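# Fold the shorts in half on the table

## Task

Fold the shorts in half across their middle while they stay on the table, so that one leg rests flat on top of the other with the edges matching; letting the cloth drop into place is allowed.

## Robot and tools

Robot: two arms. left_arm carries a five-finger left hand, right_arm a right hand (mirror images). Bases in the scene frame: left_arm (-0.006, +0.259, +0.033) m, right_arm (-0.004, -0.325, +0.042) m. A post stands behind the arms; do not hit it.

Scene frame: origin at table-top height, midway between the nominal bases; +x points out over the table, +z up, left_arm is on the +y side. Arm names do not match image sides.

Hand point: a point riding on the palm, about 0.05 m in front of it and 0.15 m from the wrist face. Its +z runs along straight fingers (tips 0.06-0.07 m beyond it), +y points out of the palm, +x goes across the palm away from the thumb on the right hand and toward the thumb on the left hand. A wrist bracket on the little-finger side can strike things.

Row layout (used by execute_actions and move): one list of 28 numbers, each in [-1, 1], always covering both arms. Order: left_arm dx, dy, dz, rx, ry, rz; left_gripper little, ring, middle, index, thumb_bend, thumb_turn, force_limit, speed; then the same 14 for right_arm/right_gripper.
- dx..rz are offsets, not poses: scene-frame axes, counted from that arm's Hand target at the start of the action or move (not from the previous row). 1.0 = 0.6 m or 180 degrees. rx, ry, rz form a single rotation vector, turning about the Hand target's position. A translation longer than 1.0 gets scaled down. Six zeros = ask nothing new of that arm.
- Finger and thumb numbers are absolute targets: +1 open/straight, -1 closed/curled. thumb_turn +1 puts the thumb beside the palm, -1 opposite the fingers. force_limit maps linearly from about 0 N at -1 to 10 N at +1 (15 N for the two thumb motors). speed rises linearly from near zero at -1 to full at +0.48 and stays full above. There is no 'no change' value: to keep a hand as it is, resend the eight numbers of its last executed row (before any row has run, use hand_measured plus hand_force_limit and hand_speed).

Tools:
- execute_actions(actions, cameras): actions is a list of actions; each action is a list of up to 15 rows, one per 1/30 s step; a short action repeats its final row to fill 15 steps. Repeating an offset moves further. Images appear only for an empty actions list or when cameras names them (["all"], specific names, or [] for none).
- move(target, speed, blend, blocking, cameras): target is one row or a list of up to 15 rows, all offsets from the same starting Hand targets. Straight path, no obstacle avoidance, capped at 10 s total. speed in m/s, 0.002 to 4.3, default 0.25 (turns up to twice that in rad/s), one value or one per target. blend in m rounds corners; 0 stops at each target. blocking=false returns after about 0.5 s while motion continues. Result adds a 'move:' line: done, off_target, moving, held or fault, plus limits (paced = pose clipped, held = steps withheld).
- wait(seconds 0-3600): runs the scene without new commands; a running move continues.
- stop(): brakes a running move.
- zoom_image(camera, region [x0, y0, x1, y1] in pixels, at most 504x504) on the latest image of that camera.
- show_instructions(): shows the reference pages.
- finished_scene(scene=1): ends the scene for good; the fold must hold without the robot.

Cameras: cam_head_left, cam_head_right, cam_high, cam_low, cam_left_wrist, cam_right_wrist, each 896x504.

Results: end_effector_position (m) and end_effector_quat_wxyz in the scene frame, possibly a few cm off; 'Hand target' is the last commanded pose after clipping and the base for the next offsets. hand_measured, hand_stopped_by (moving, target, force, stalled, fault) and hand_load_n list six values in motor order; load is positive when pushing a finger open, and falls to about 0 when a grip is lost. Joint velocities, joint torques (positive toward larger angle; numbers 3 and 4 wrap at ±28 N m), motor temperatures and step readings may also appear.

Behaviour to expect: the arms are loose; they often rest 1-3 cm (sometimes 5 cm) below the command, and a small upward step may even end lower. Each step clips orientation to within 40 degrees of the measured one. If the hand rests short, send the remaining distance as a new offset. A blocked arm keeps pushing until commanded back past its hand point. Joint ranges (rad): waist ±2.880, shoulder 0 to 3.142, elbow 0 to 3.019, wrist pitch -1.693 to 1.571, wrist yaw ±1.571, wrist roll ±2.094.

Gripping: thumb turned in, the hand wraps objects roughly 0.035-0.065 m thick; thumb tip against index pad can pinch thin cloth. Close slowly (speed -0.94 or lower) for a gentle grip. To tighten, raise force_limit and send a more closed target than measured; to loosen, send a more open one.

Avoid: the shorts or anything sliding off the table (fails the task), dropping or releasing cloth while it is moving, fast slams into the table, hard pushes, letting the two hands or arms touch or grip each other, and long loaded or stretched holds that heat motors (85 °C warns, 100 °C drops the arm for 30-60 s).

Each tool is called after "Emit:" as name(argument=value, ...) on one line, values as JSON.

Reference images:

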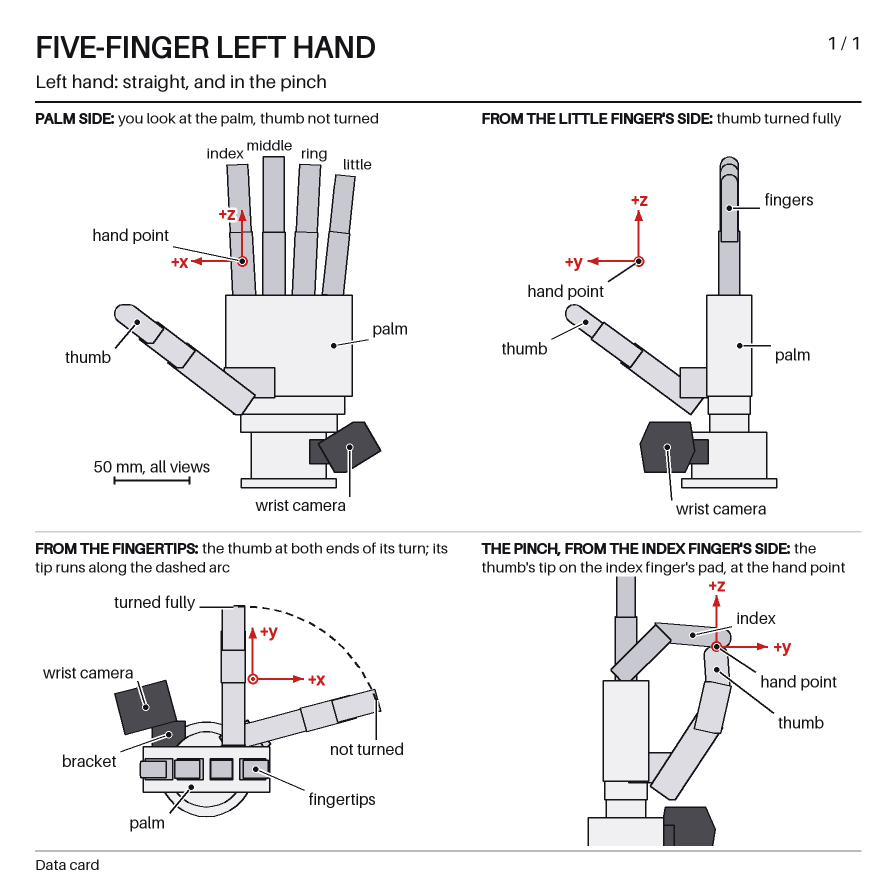

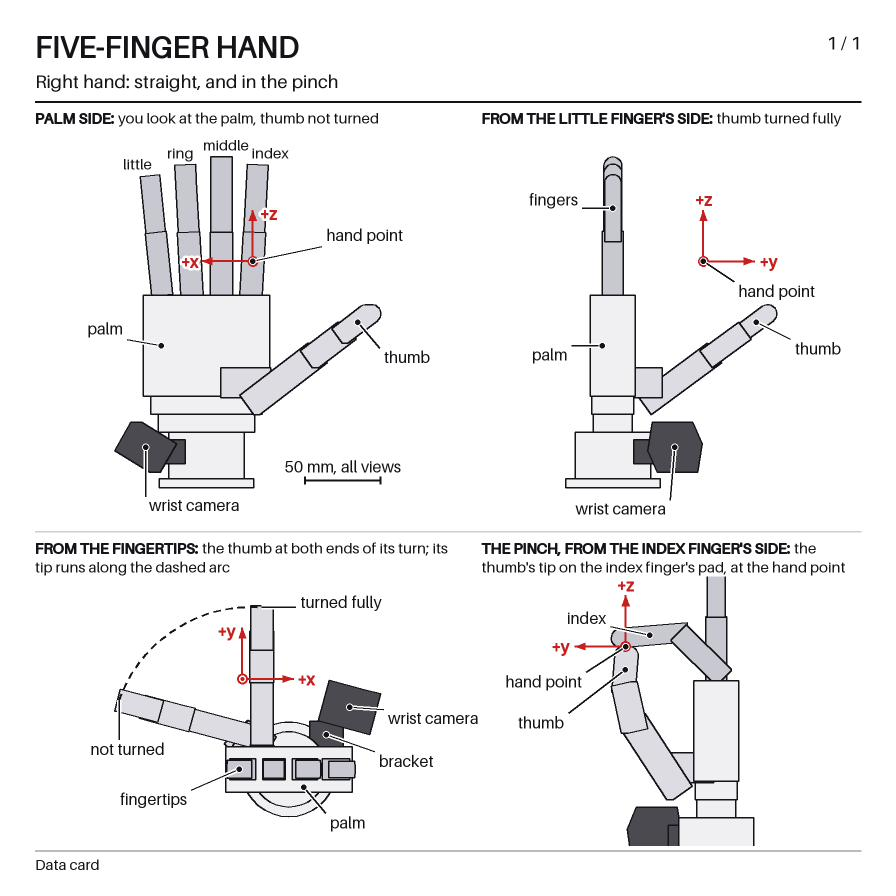

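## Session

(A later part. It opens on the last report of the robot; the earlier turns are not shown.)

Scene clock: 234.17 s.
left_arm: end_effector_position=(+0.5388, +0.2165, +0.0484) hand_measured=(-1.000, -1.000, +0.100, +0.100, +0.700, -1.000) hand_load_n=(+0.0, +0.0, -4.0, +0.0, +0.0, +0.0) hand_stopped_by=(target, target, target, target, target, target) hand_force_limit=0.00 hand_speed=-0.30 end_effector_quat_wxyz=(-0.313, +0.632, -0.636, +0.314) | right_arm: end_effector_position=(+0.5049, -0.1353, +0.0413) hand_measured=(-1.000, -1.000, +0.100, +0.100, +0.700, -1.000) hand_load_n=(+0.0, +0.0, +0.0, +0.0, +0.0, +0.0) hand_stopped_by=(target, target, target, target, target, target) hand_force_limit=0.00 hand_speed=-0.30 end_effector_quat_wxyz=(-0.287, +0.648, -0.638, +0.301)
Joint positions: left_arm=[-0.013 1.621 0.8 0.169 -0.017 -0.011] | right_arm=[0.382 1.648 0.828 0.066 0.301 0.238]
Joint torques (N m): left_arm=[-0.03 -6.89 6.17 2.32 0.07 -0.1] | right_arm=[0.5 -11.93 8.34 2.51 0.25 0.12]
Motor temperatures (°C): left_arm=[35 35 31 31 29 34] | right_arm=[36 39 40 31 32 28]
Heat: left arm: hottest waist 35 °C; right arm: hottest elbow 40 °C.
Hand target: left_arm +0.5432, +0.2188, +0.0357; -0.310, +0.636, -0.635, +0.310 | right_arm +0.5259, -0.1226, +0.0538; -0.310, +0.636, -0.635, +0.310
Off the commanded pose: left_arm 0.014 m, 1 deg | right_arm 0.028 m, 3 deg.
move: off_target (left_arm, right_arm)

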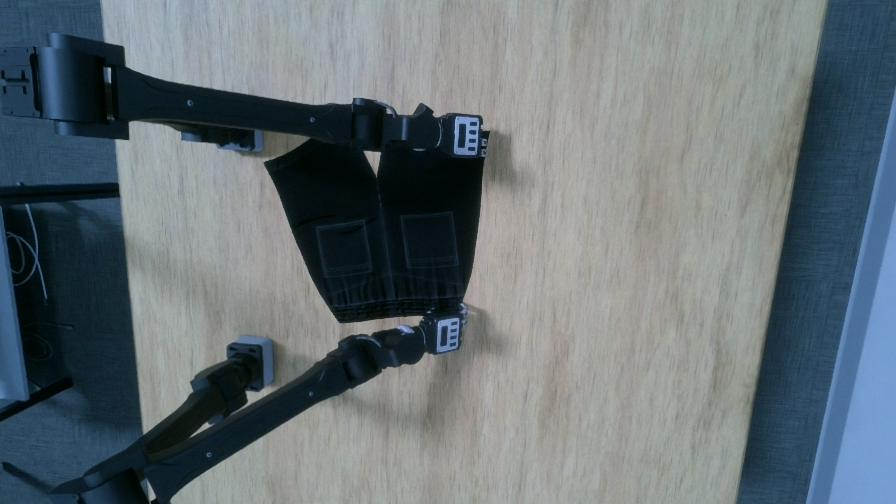

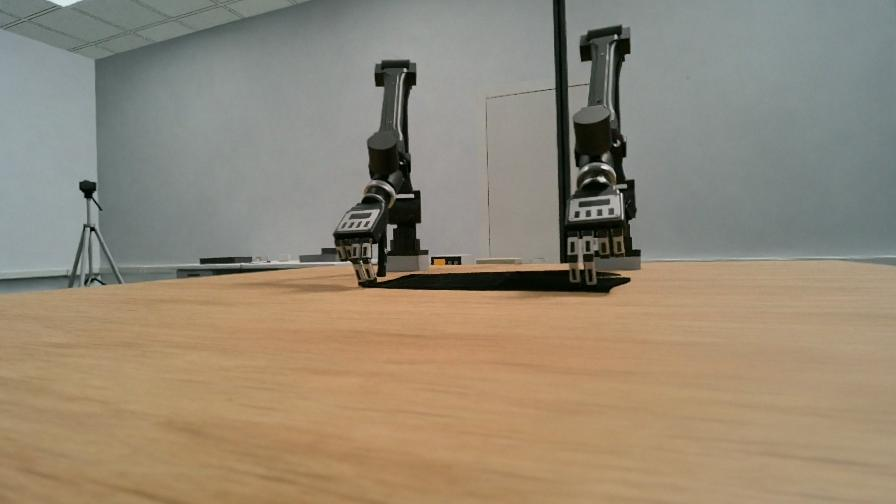

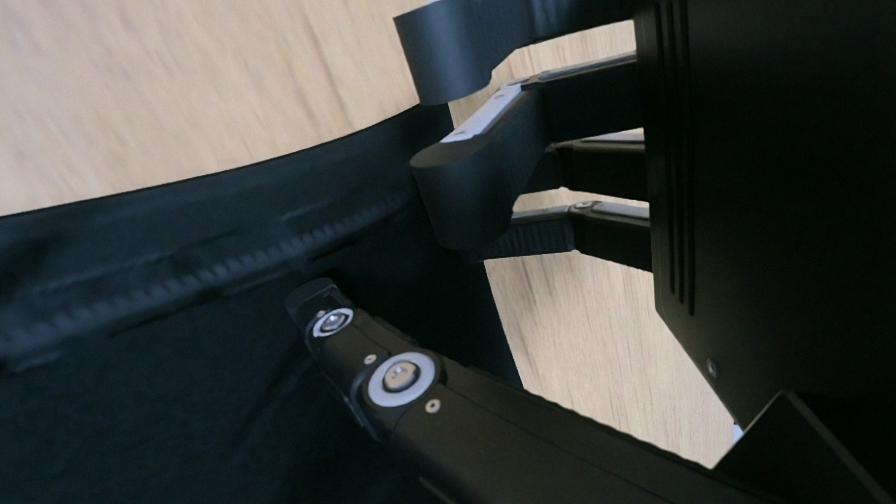

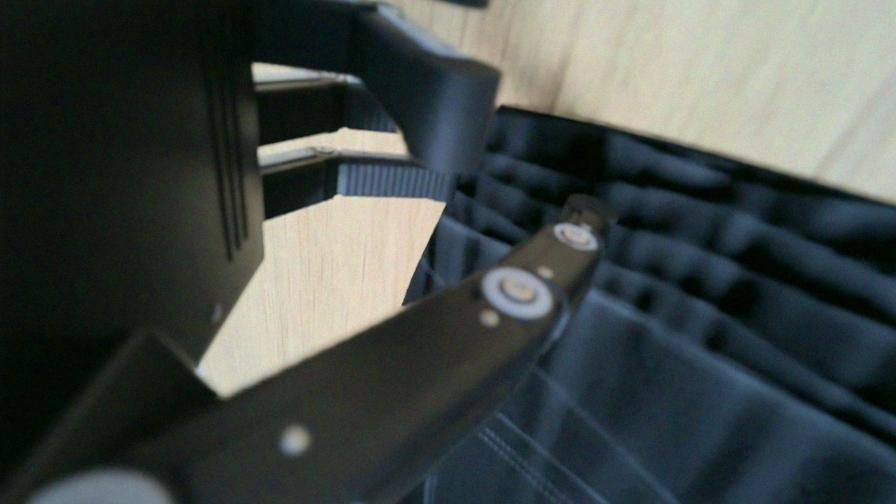

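Emit:
move(target=[[0.0, 0.006, -0.015, 0,0,0, -1,-1,0.1,0.1,0.8,-1, 0,-0.3, -0.012,0.008,-0.0, 0,0,0, -1,-1,0.1,0.1,0.8,-1, 0,-0.3]], speed=0.08, cameras=["cam_high","cam_low","cam_left_wrist","cam_right_wrist"])

Scene clock: 256.20 s.
left_arm: end_effector_position=(+0.5436, +0.2152, +0.0478) hand_measured=(-1.000, -1.000, +0.100, +0.100, +0.800, -1.000) hand_load_n=(+0.0, +0.0, -5.0, +0.0, +0.0, +0.0) hand_stopped_by=(target, target, target, target, target, target) hand_force_limit=0.00 hand_speed=-0.30 end_effector_quat_wxyz=(-0.317, +0.628, -0.633, +0.322) | right_arm: end_effector_position=(+0.5029, -0.1289, +0.0417) hand_measured=(-1.000, -1.000, +0.100, +0.100, +0.800, -1.000) hand_load_n=(+0.0, +0.5, +0.0, +0.0, +0.0, +0.0) hand_stopped_by=(target, target, target, target, target, target) hand_force_limit=0.00 hand_speed=-0.30 end_effector_quat_wxyz=(-0.289, +0.647, -0.638, +0.301)
Joint positions: left_arm=[-0.013 1.633 0.8 0.199 -0.011 -0.011] | right_arm=[0.396 1.648 0.828 0.066 0.31 0.251]
Joint torques (N m): left_arm=[0.56 -6.36 5.64 2.17 0.08 -0.05] | right_arm=[1.14 -12.45 7.54 2.39 0.33 0.14]
Heat: left arm: hottest waist 35 °C; right arm: hottest elbow 39 °C.
Hand target: left_arm +0.5432, +0.2224, +0.0267; -0.310, +0.636, -0.635, +0.310 | right_arm +0.5187, -0.1178, +0.0538; -0.310, +0.636, -0.635, +0.310
Off the commanded pose: left_arm 0.022 m, 2 deg | right_arm 0.023 m, 3 deg.
move: off_target (left_arm, right_arm)

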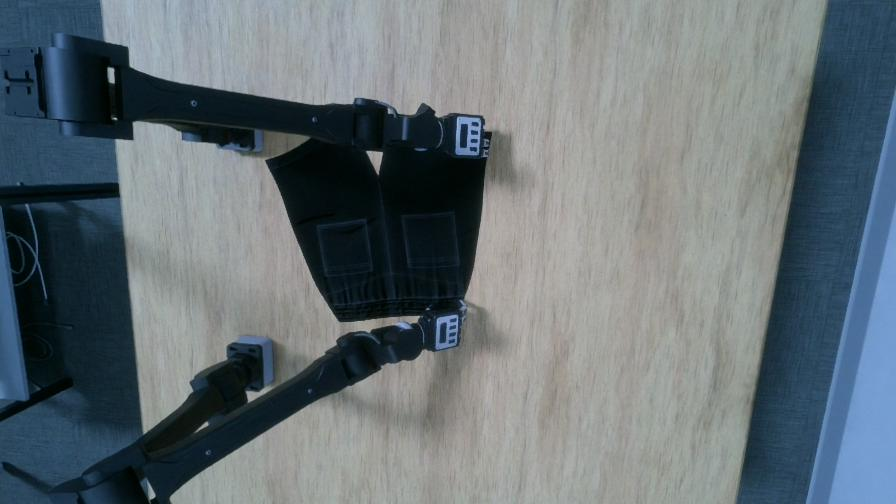

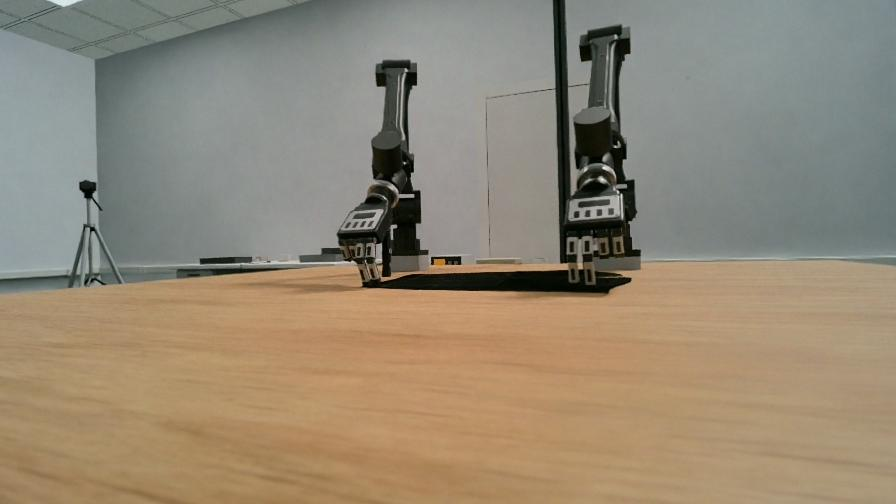

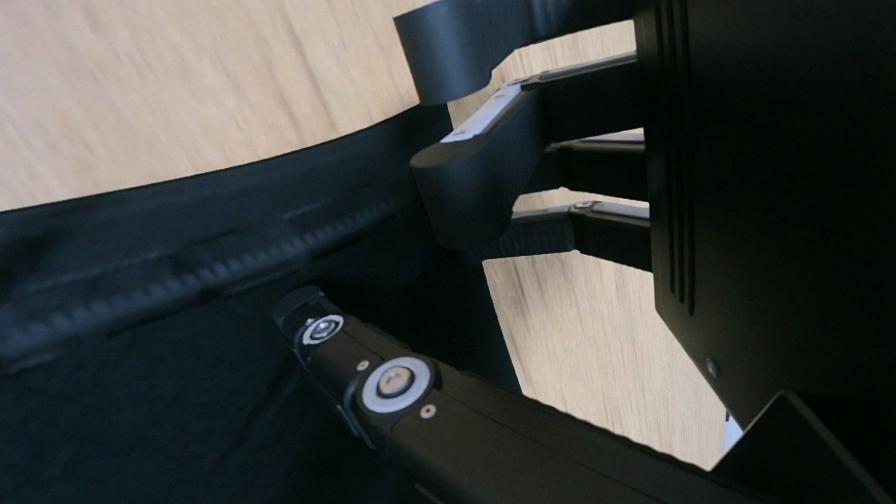

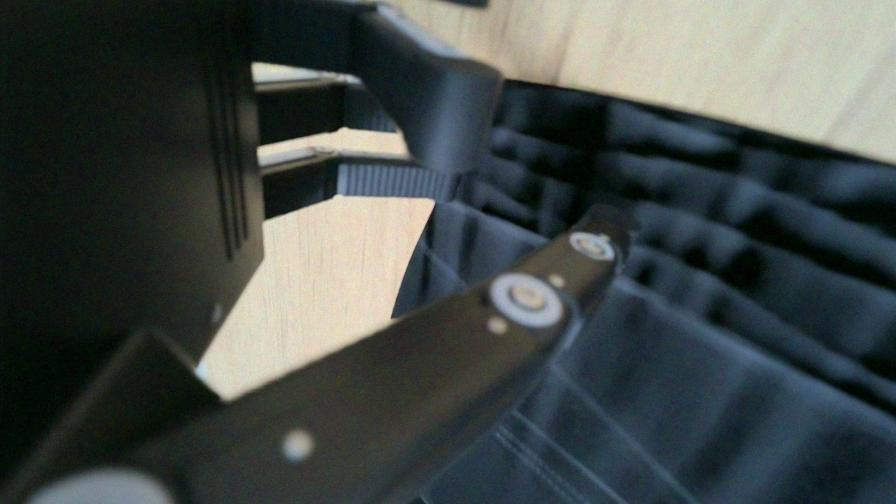

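Emit:
move(target=[[0.0, 0.0, 0, 0,0,0, -1,-1,0.1,0.1,0.8,-1, 0,-0.3, 0,0,-0.03, 0,0,0, -1,-1,0.1,0.1,0.8,-1, 0,-0.3]], speed=0.08, cameras=["cam_high","cam_low","cam_right_wrist"])

Scene clock: 263.50 s.
left_arm: end_effector_position=(+0.5436, +0.2152, +0.0478) hand_measured=(-1.000, -1.000, +0.100, +0.100, +0.800, -1.000) hand_load_n=(+0.0, +0.0, -5.0, +0.0, +0.0, +0.0) hand_stopped_by=(target, target, target, target, target, target) hand_force_limit=0.00 hand_speed=-0.30 end_effector_quat_wxyz=(-0.317, +0.628, -0.633, +0.322) | right_arm: end_effector_position=(+0.5115, -0.1262, +0.0377) hand_measured=(-1.000, -1.000, +0.100, +0.100, +0.800, -1.000) hand_load_n=(+0.0, +0.0, -1.5, +0.0, +0.0, +0.0) hand_stopped_by=(target, target, target, target, target, target) hand_force_limit=0.00 hand_speed=-0.30 end_effector_quat_wxyz=(-0.301, +0.642, -0.634, +0.308)
Joint positions: left_arm=[-0.013 1.633 0.8 0.199 -0.011 -0.011] | right_arm=[0.396 1.673 0.828 0.122 0.313 0.246]
Joint torques (N m): left_arm=[0.56 -6.42 5.61 2.15 0.07 -0.05] | right_arm=[0.73 -11.22 6.43 2.51 0.32 0.12]
Heat: left arm: hottest waist 35 °C; right arm: hottest elbow 39 °C.
Hand target: left_arm +0.5432, +0.2224, +0.0267; -0.310, +0.636, -0.635, +0.310 | right_arm +0.5187, -0.1178, +0.0359; -0.310, +0.636, -0.635, +0.310
Off the commanded pose: left_arm 0.022 m, 2 deg | right_arm 0.011 m, 1 deg.
move: off_target (right_arm)

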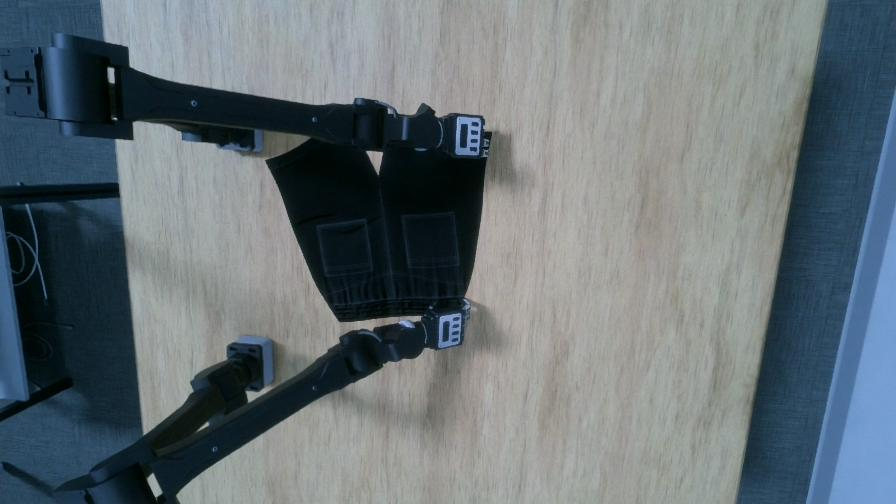

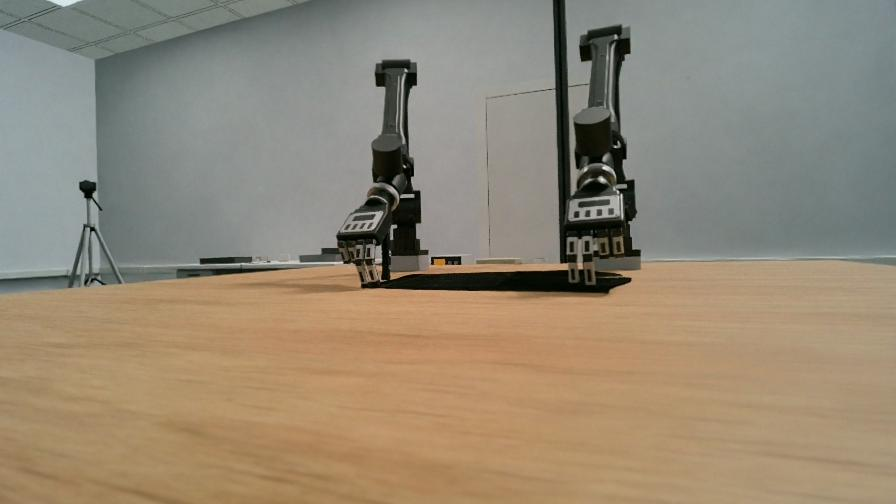

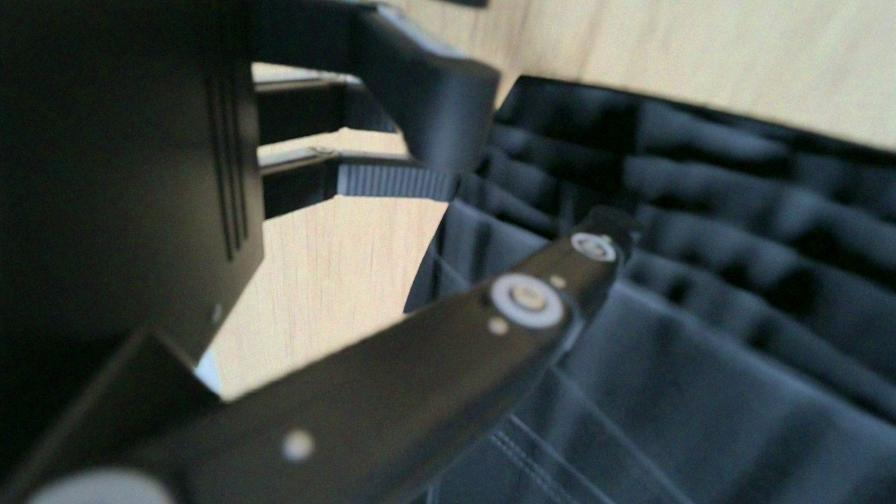

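Emit:
move(target=[[0.0, 0.0, 0, 0,0,0, -1,-1,-0.1,-0.1,0.4,-1, 0.2,-0.7, 0,0,-0.02, 0,0,0, -1,-1,-0.1,-0.1,0.4,-1, 0.2,-0.7]], speed=0.08, cameras=["cam_high","cam_low","cam_left_wrist","cam_right_wrist"])

Scene clock: 268.10 s.
left_arm: end_effector_position=(+0.5446, +0.2152, +0.0438) hand_measured=(-1.000, -1.000, -0.100, -0.100, +0.400, -1.000) hand_load_n=(+0.0, +0.5, +0.0, +0.0, +0.0, +0.0) hand_stopped_by=(target, target, target, target, target, target) hand_force_limit=0.20 hand_speed=-0.70 end_effector_quat_wxyz=(-0.317, +0.628, -0.634, +0.322) | right_arm: end_effector_position=(+0.5175, -0.1233, +0.0329) hand_measured=(-1.000, -1.000, -0.100, -0.100, +0.400, -1.000) hand_load_n=(+0.0, +0.0, +0.0, +0.0, +0.0, +0.5) hand_stopped_by=(target, target, target, target, target, target) hand_force_limit=0.20 hand_speed=-0.70 end_effector_quat_wxyz=(-0.310, +0.635, -0.635, +0.311)
Joint positions: left_arm=[-0.013 1.644 0.8 0.21 -0.011 -0.011] | right_arm=[0.396 1.697 0.828 0.167 0.313 0.254]
Joint torques (N m): left_arm=[0.32 -7.36 5.63 1.78 0.06 -0.05] | right_arm=[0.91 -11.16 5.94 2.02 0.27 0.1]
Heat: left arm: hottest waist 35 °C; right arm: hottest shoulder 38 °C.
Hand target: left_arm +0.5431, +0.2224, +0.0266; -0.310, +0.636, -0.636, +0.310 | right_arm +0.5187, -0.1178, +0.0238; -0.310, +0.636, -0.635, +0.310
Off the commanded pose: left_arm 0.019 m, 2 deg | right_arm 0.011 m, 0 deg.
move: off_target (right_arm)

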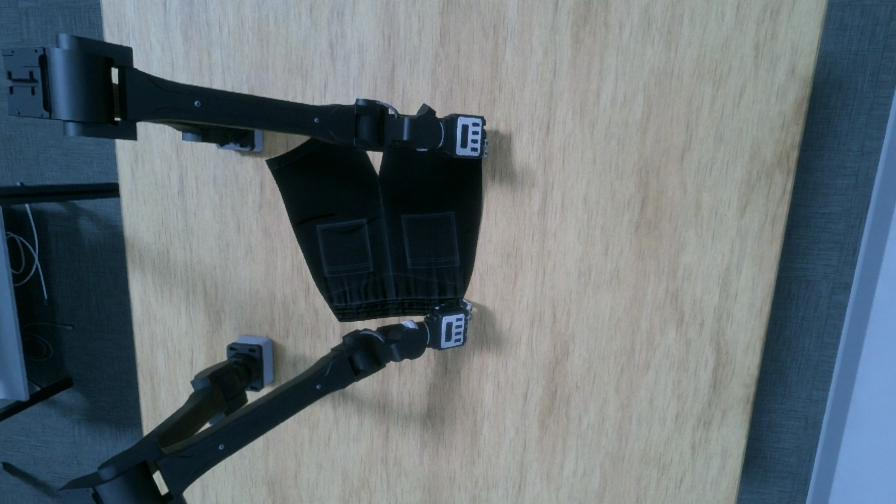

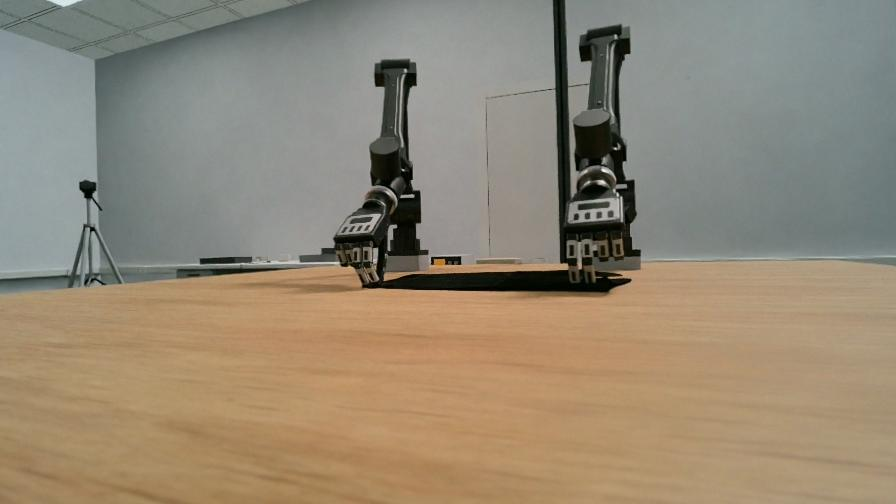

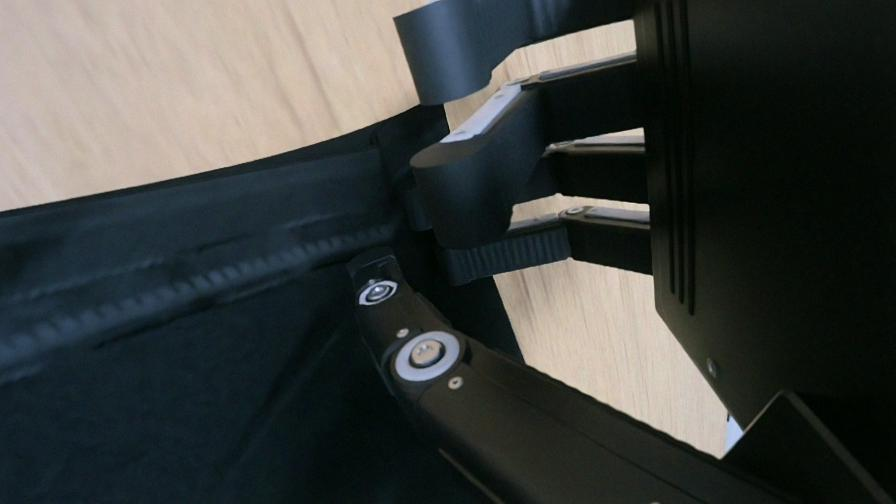

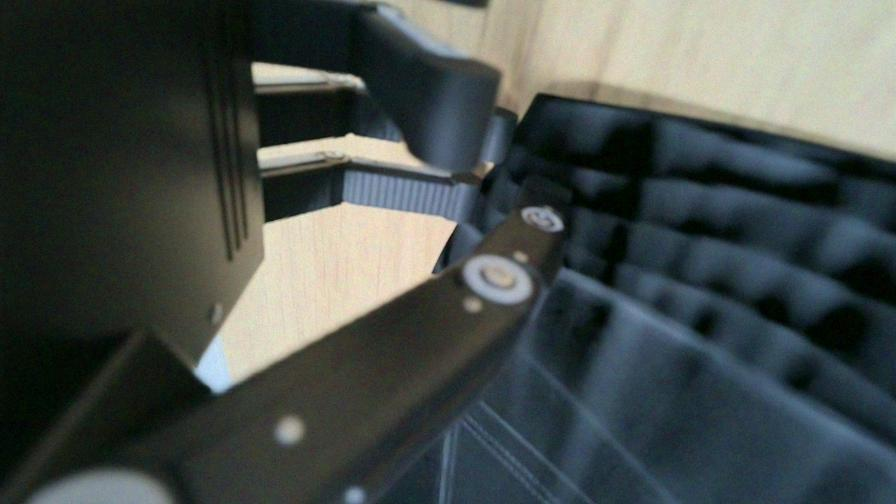

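Emit:
move(target=[[0.0, 0.0, -0.01, 0,0,0, -1,-1,-0.25,-0.25,0.25,-1, 0.2,-0.7, 0,0,-0.012, 0,0,0, -1,-1,-0.25,-0.25,0.25,-1, 0.2,-0.7]], speed=0.08, cameras=["cam_high","cam_low","cam_left_wrist","cam_right_wrist"])

Scene clock: 271.90 s.
left_arm: end_effector_position=(+0.5462, +0.2148, +0.0390) hand_measured=(-1.000, -1.000, -0.250, -0.250, +0.252, -1.000) hand_load_n=(+0.0, +0.0, +1.5, +0.0, +4.5, +0.5) hand_stopped_by=(target, target, target, target, target, target) hand_force_limit=0.20 hand_speed=-0.70 end_effector_quat_wxyz=(-0.317, +0.628, -0.633, +0.323) | right_arm: end_effector_position=(+0.5191, -0.1226, +0.0277) hand_measured=(-1.000, -1.000, -0.250, -0.250, +0.252, -1.000) hand_load_n=(+0.0, +0.0, +1.5, +0.0, +2.0, +0.5) hand_stopped_by=(target, target, target, target, target, target) hand_force_limit=0.20 hand_speed=-0.70 end_effector_quat_wxyz=(-0.312, +0.635, -0.635, +0.311)
Joint positions: left_arm=[-0.013 1.658 0.8 0.227 -0.01 -0.011] | right_arm=[0.396 1.713 0.828 0.185 0.313 0.254]
Joint torques (N m): left_arm=[0.44 -7.53 5.27 1.76 0.03 -0.04] | right_arm=[1.2 -11.28 5.27 2.15 0.24 0.08]
Heat: left arm: hottest waist 35 °C; right arm: hottest shoulder 39 °C.
Hand target: left_arm +0.5431, +0.2224, +0.0206; -0.310, +0.636, -0.636, +0.310 | right_arm +0.5187, -0.1178, +0.0166; -0.310, +0.636, -0.635, +0.310
Off the commanded pose: left_arm 0.020 m, 2 deg | right_arm 0.012 m, 0 deg.
move: off_target (left_arm, right_arm)

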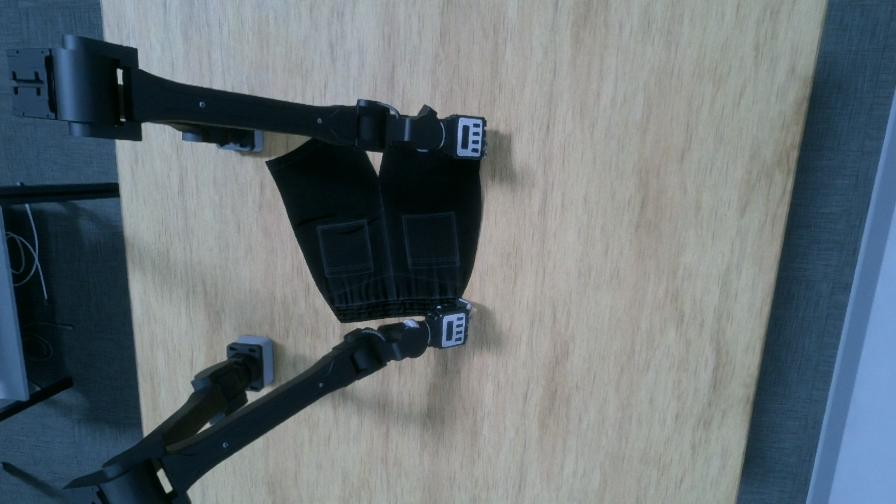

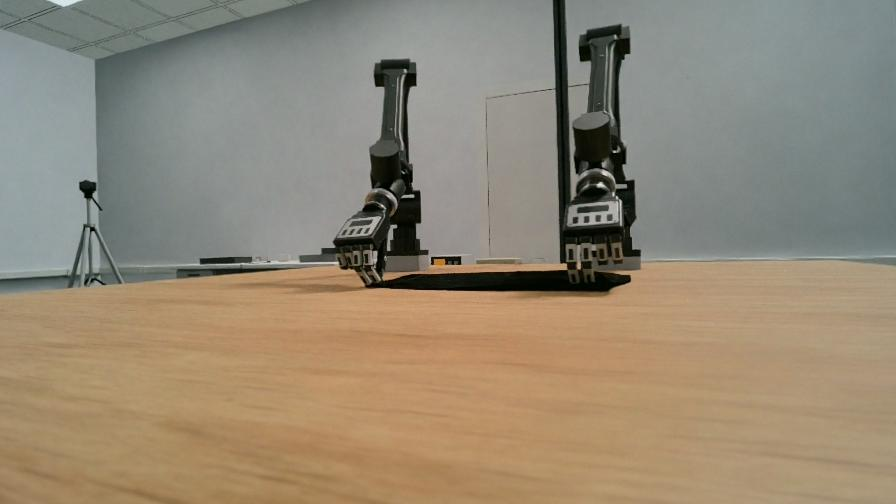

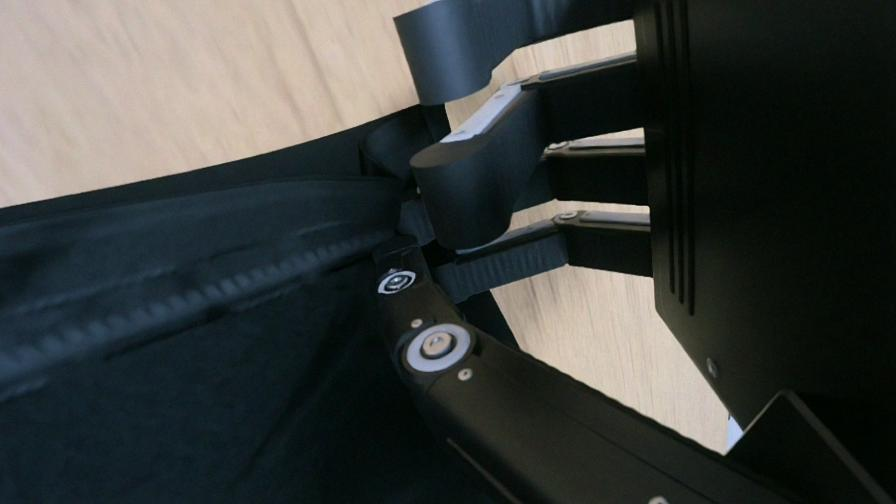

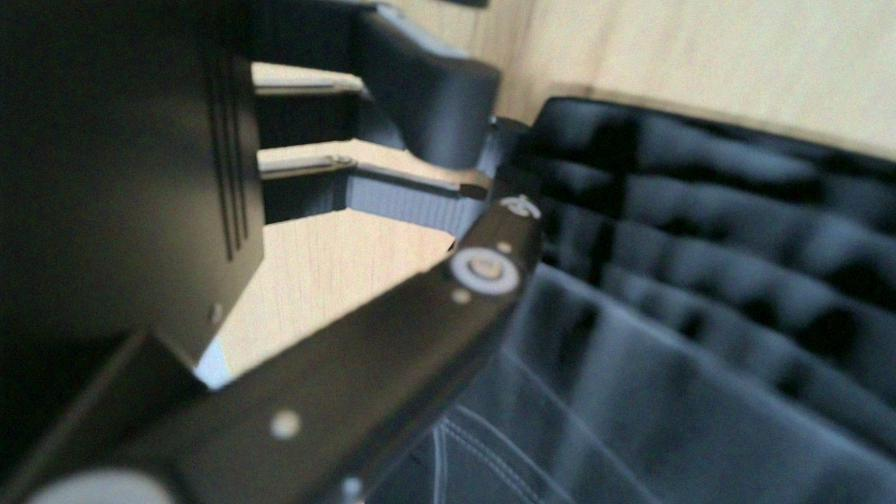

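Emit:
move(target=[[0.0, 0.0, 0, 0,0,0, -1,-1,-0.5,-0.5,0.05,-1, 0.3,-0.75, 0,0,0, 0,0,0, -1,-1,-0.5,-0.5,0.05,-1, 0.3,-0.75]], speed=0.08, cameras=["cam_high","cam_low","cam_left_wrist","cam_right_wrist"])

Scene clock: 275.43 s.
left_arm: end_effector_position=(+0.5461, +0.2148, +0.0388) hand_measured=(-1.000, -1.000, -0.292, -0.362, +0.214, -1.000) hand_load_n=(+0.0, +0.0, +9.5, +10.0, +11.5, +0.0) hand_stopped_by=(target, target, force, force, force, target) hand_force_limit=0.30 hand_speed=-0.75 end_effector_quat_wxyz=(-0.317, +0.628, -0.633, +0.323) | right_arm: end_effector_position=(+0.5190, -0.1226, +0.0273) hand_measured=(-1.000, -1.000, -0.290, -0.338, +0.212, -1.000) hand_load_n=(+0.0, +0.0, +12.0, +10.0, +11.5, +1.0) hand_stopped_by=(target, target, force, force, force, target) hand_force_limit=0.30 hand_speed=-0.75 end_effector_quat_wxyz=(-0.311, +0.635, -0.635, +0.311)
Joint positions: left_arm=[-0.013 1.659 0.8 0.227 -0.01 -0.011] | right_arm=[0.396 1.713 0.828 0.185 0.313 0.254]
Joint torques (N m): left_arm=[0.44 -7.41 5.31 1.8 0.04 -0.05] | right_arm=[1.49 -10.75 5.45 2.1 0.28 0.11]
Heat: left arm: hottest waist 35 °C; right arm: hottest shoulder 38 °C.
Hand target: left_arm +0.5432, +0.2224, +0.0208; -0.310, +0.636, -0.635, +0.310 | right_arm +0.5187, -0.1178, +0.0166; -0.310, +0.636, -0.635, +0.310
Off the commanded pose: left_arm 0.020 m, 2 deg | right_arm 0.012 m, 0 deg.
move: done

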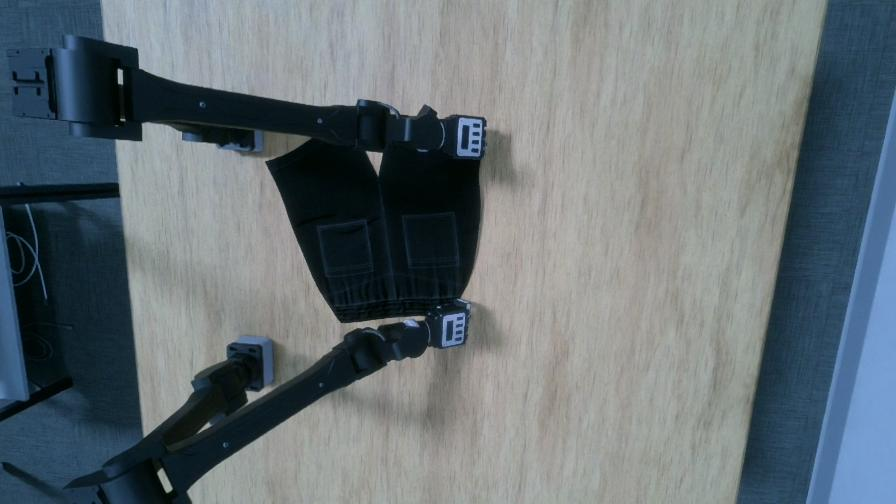

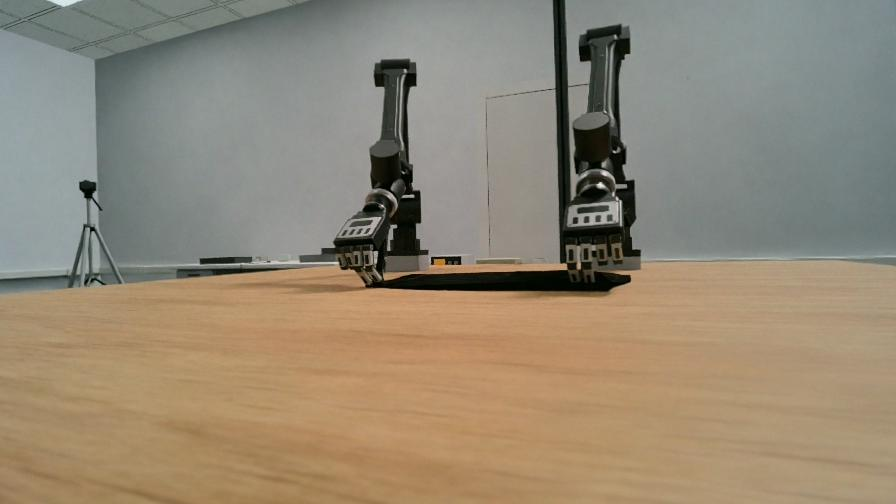

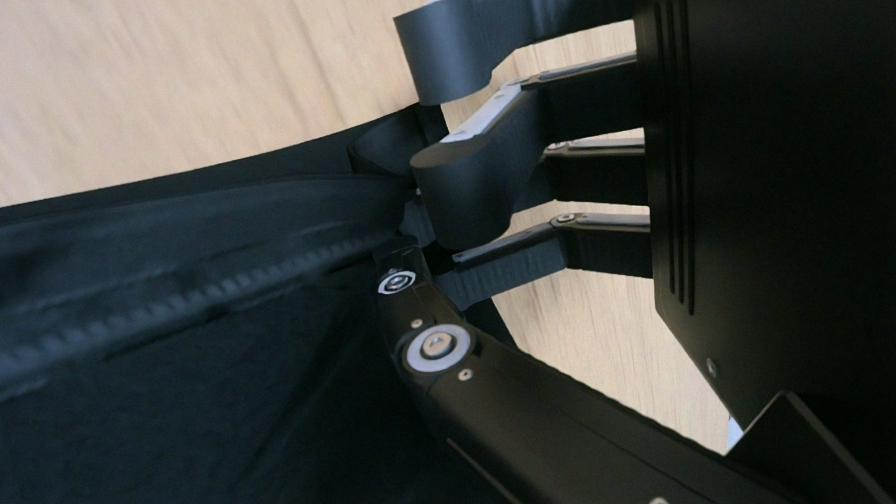

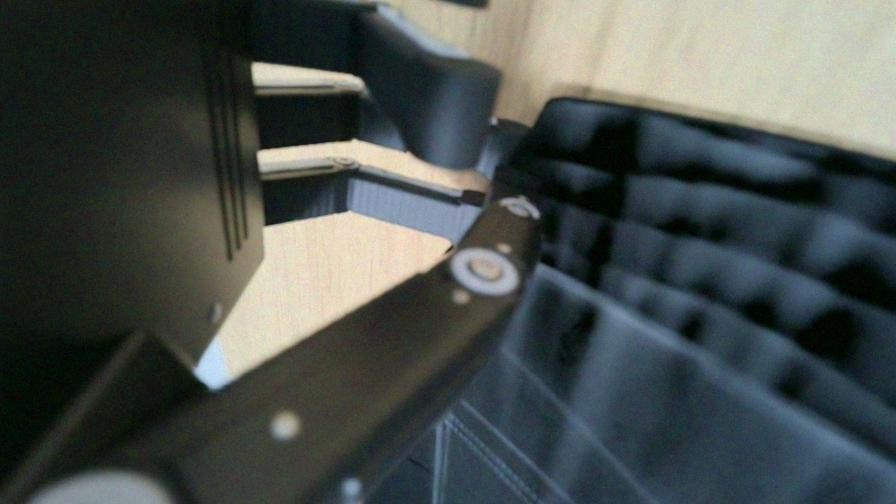

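Emit:
zoom_image(camera="cam_left_wrist", region=[300, 80, 600, 360])

Emit:
zoom_image(camera="cam_right_wrist", region=[380, 60, 660, 340])

Scaled by 1.680.

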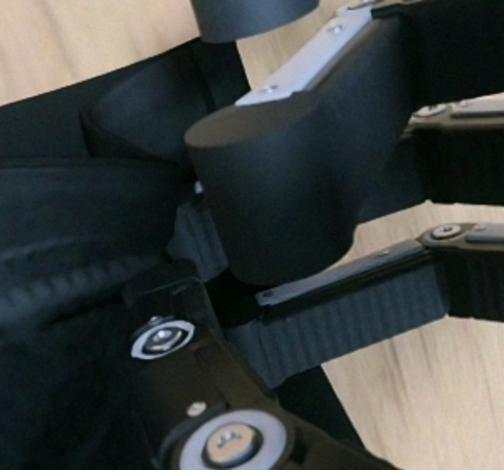

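Scaled by 1.800.

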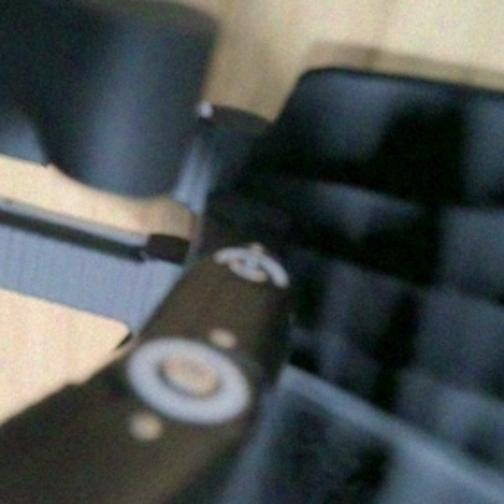

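Emit:
move(target=[[0.0, 0.0, 0.12, 0,0,0, -1,-1,-0.5,-0.5,0.05,-1, 0.3,-0.75, 0,0,0.12, 0,0,0, -1,-1,-0.5,-0.5,0.05,-1, 0.3,-0.75]], speed=0.08, cameras=["cam_high","cam_low","cam_left_wrist","cam_right_wrist","cam_head_right"])

Scene clock: 281.53 s.
left_arm: end_effector_position=(+0.5290, +0.2153, +0.0758) hand_measured=(-1.000, -1.000, -0.292, -0.362, +0.214, -1.000) hand_load_n=(+0.0, +0.0, +10.0, +9.5, +11.5, +0.5) hand_stopped_by=(target, target, force, force, force, target) hand_force_limit=0.30 hand_speed=-0.75 end_effector_quat_wxyz=(-0.297, +0.637, -0.643, +0.302) | right_arm: end_effector_position=(+0.5040, -0.1274, +0.0686) hand_measured=(-1.000, -1.000, -0.290, -0.338, +0.212, -1.000) hand_load_n=(+0.0, +0.0, +11.5, +10.0, +11.5, +1.5) hand_stopped_by=(target, target, force, force, force, target) hand_force_limit=0.30 hand_speed=-0.75 end_effector_quat_wxyz=(-0.294, +0.644, -0.637, +0.304)
Joint positions: left_arm=[-0.013 1.545 0.83 0.02 -0.01 -0.011] | right_arm=[0.399 1.591 0.845 0.004 0.313 0.254]
Joint torques (N m): left_arm=[0.5 -9.7 8.1 1.36 0.02 -0.04] | right_arm=[1.08 -13.39 8.96 0.91 0.27 0.06]
Heat: left arm: hottest waist 35 °C; right arm: hottest shoulder 38 °C.
Hand target: left_arm +0.5432, +0.2224, +0.0928; -0.310, +0.636, -0.635, +0.310 | right_arm +0.5187, -0.1178, +0.0887; -0.310, +0.636, -0.635, +0.310
Off the commanded pose: left_arm 0.023 m, 2 deg | right_arm 0.027 m, 2 deg.
move: off_target (left_arm, right_arm)
Images, in order (width x height): cam_head_right 896x504, cam_high 896x504, cam_low 896x504, cam_left_wrist 896x504, cam_right_wrist 896x504.

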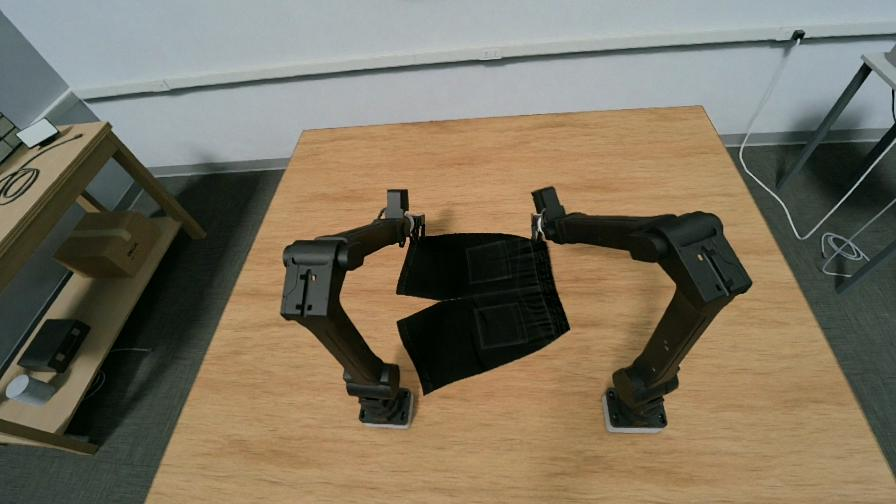

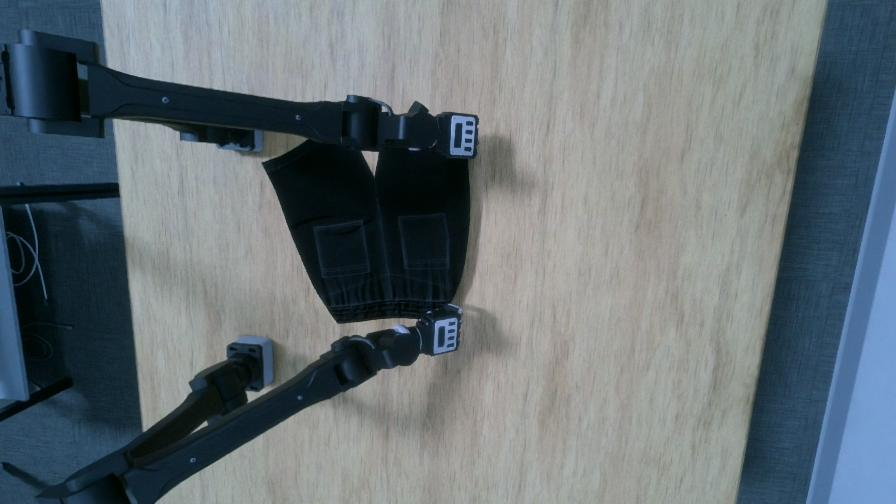

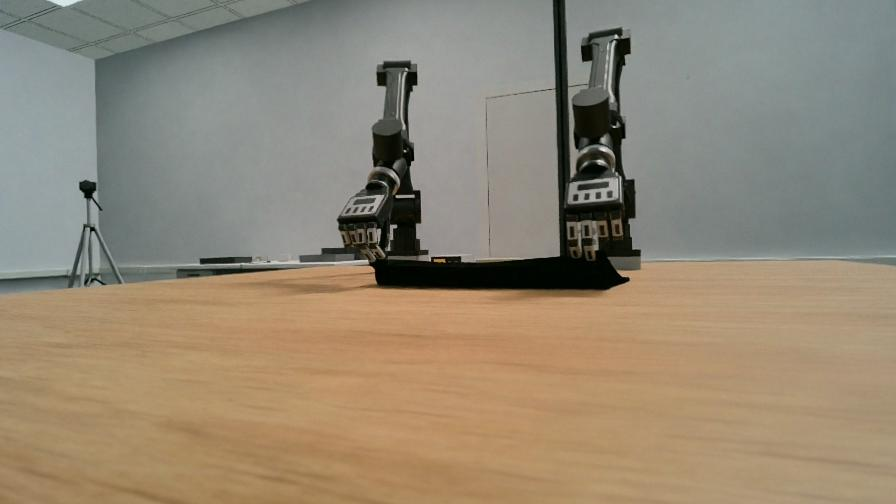

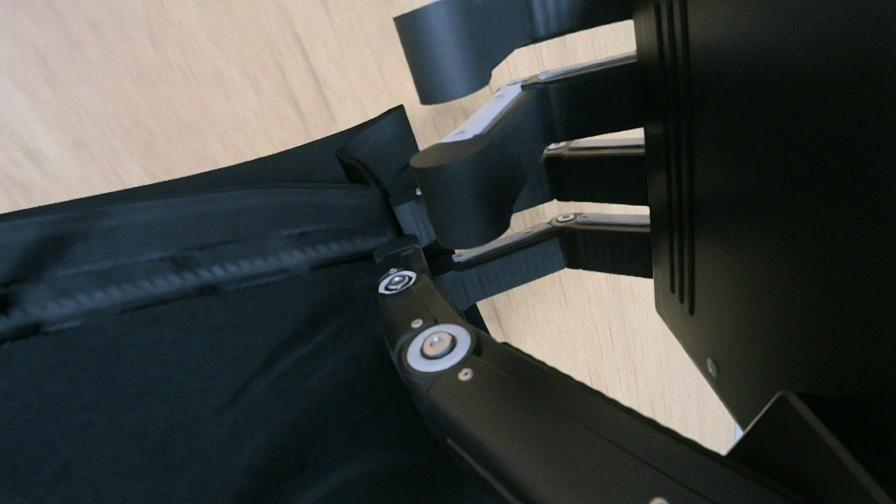

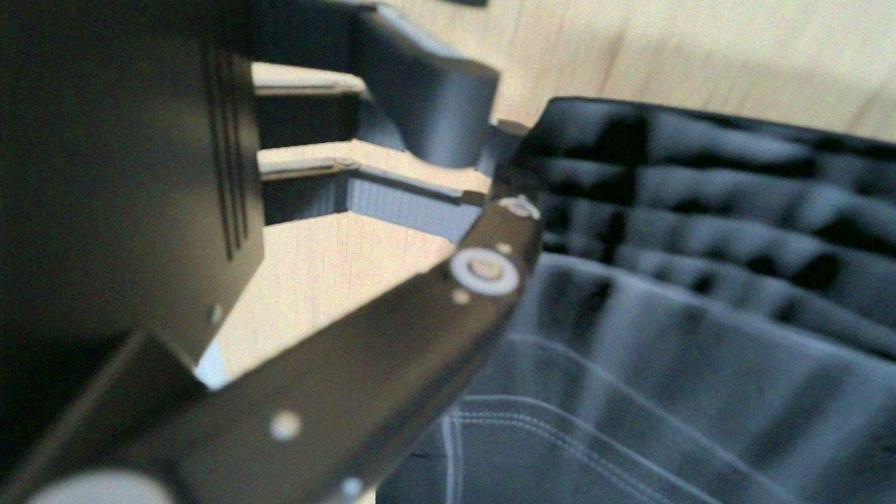

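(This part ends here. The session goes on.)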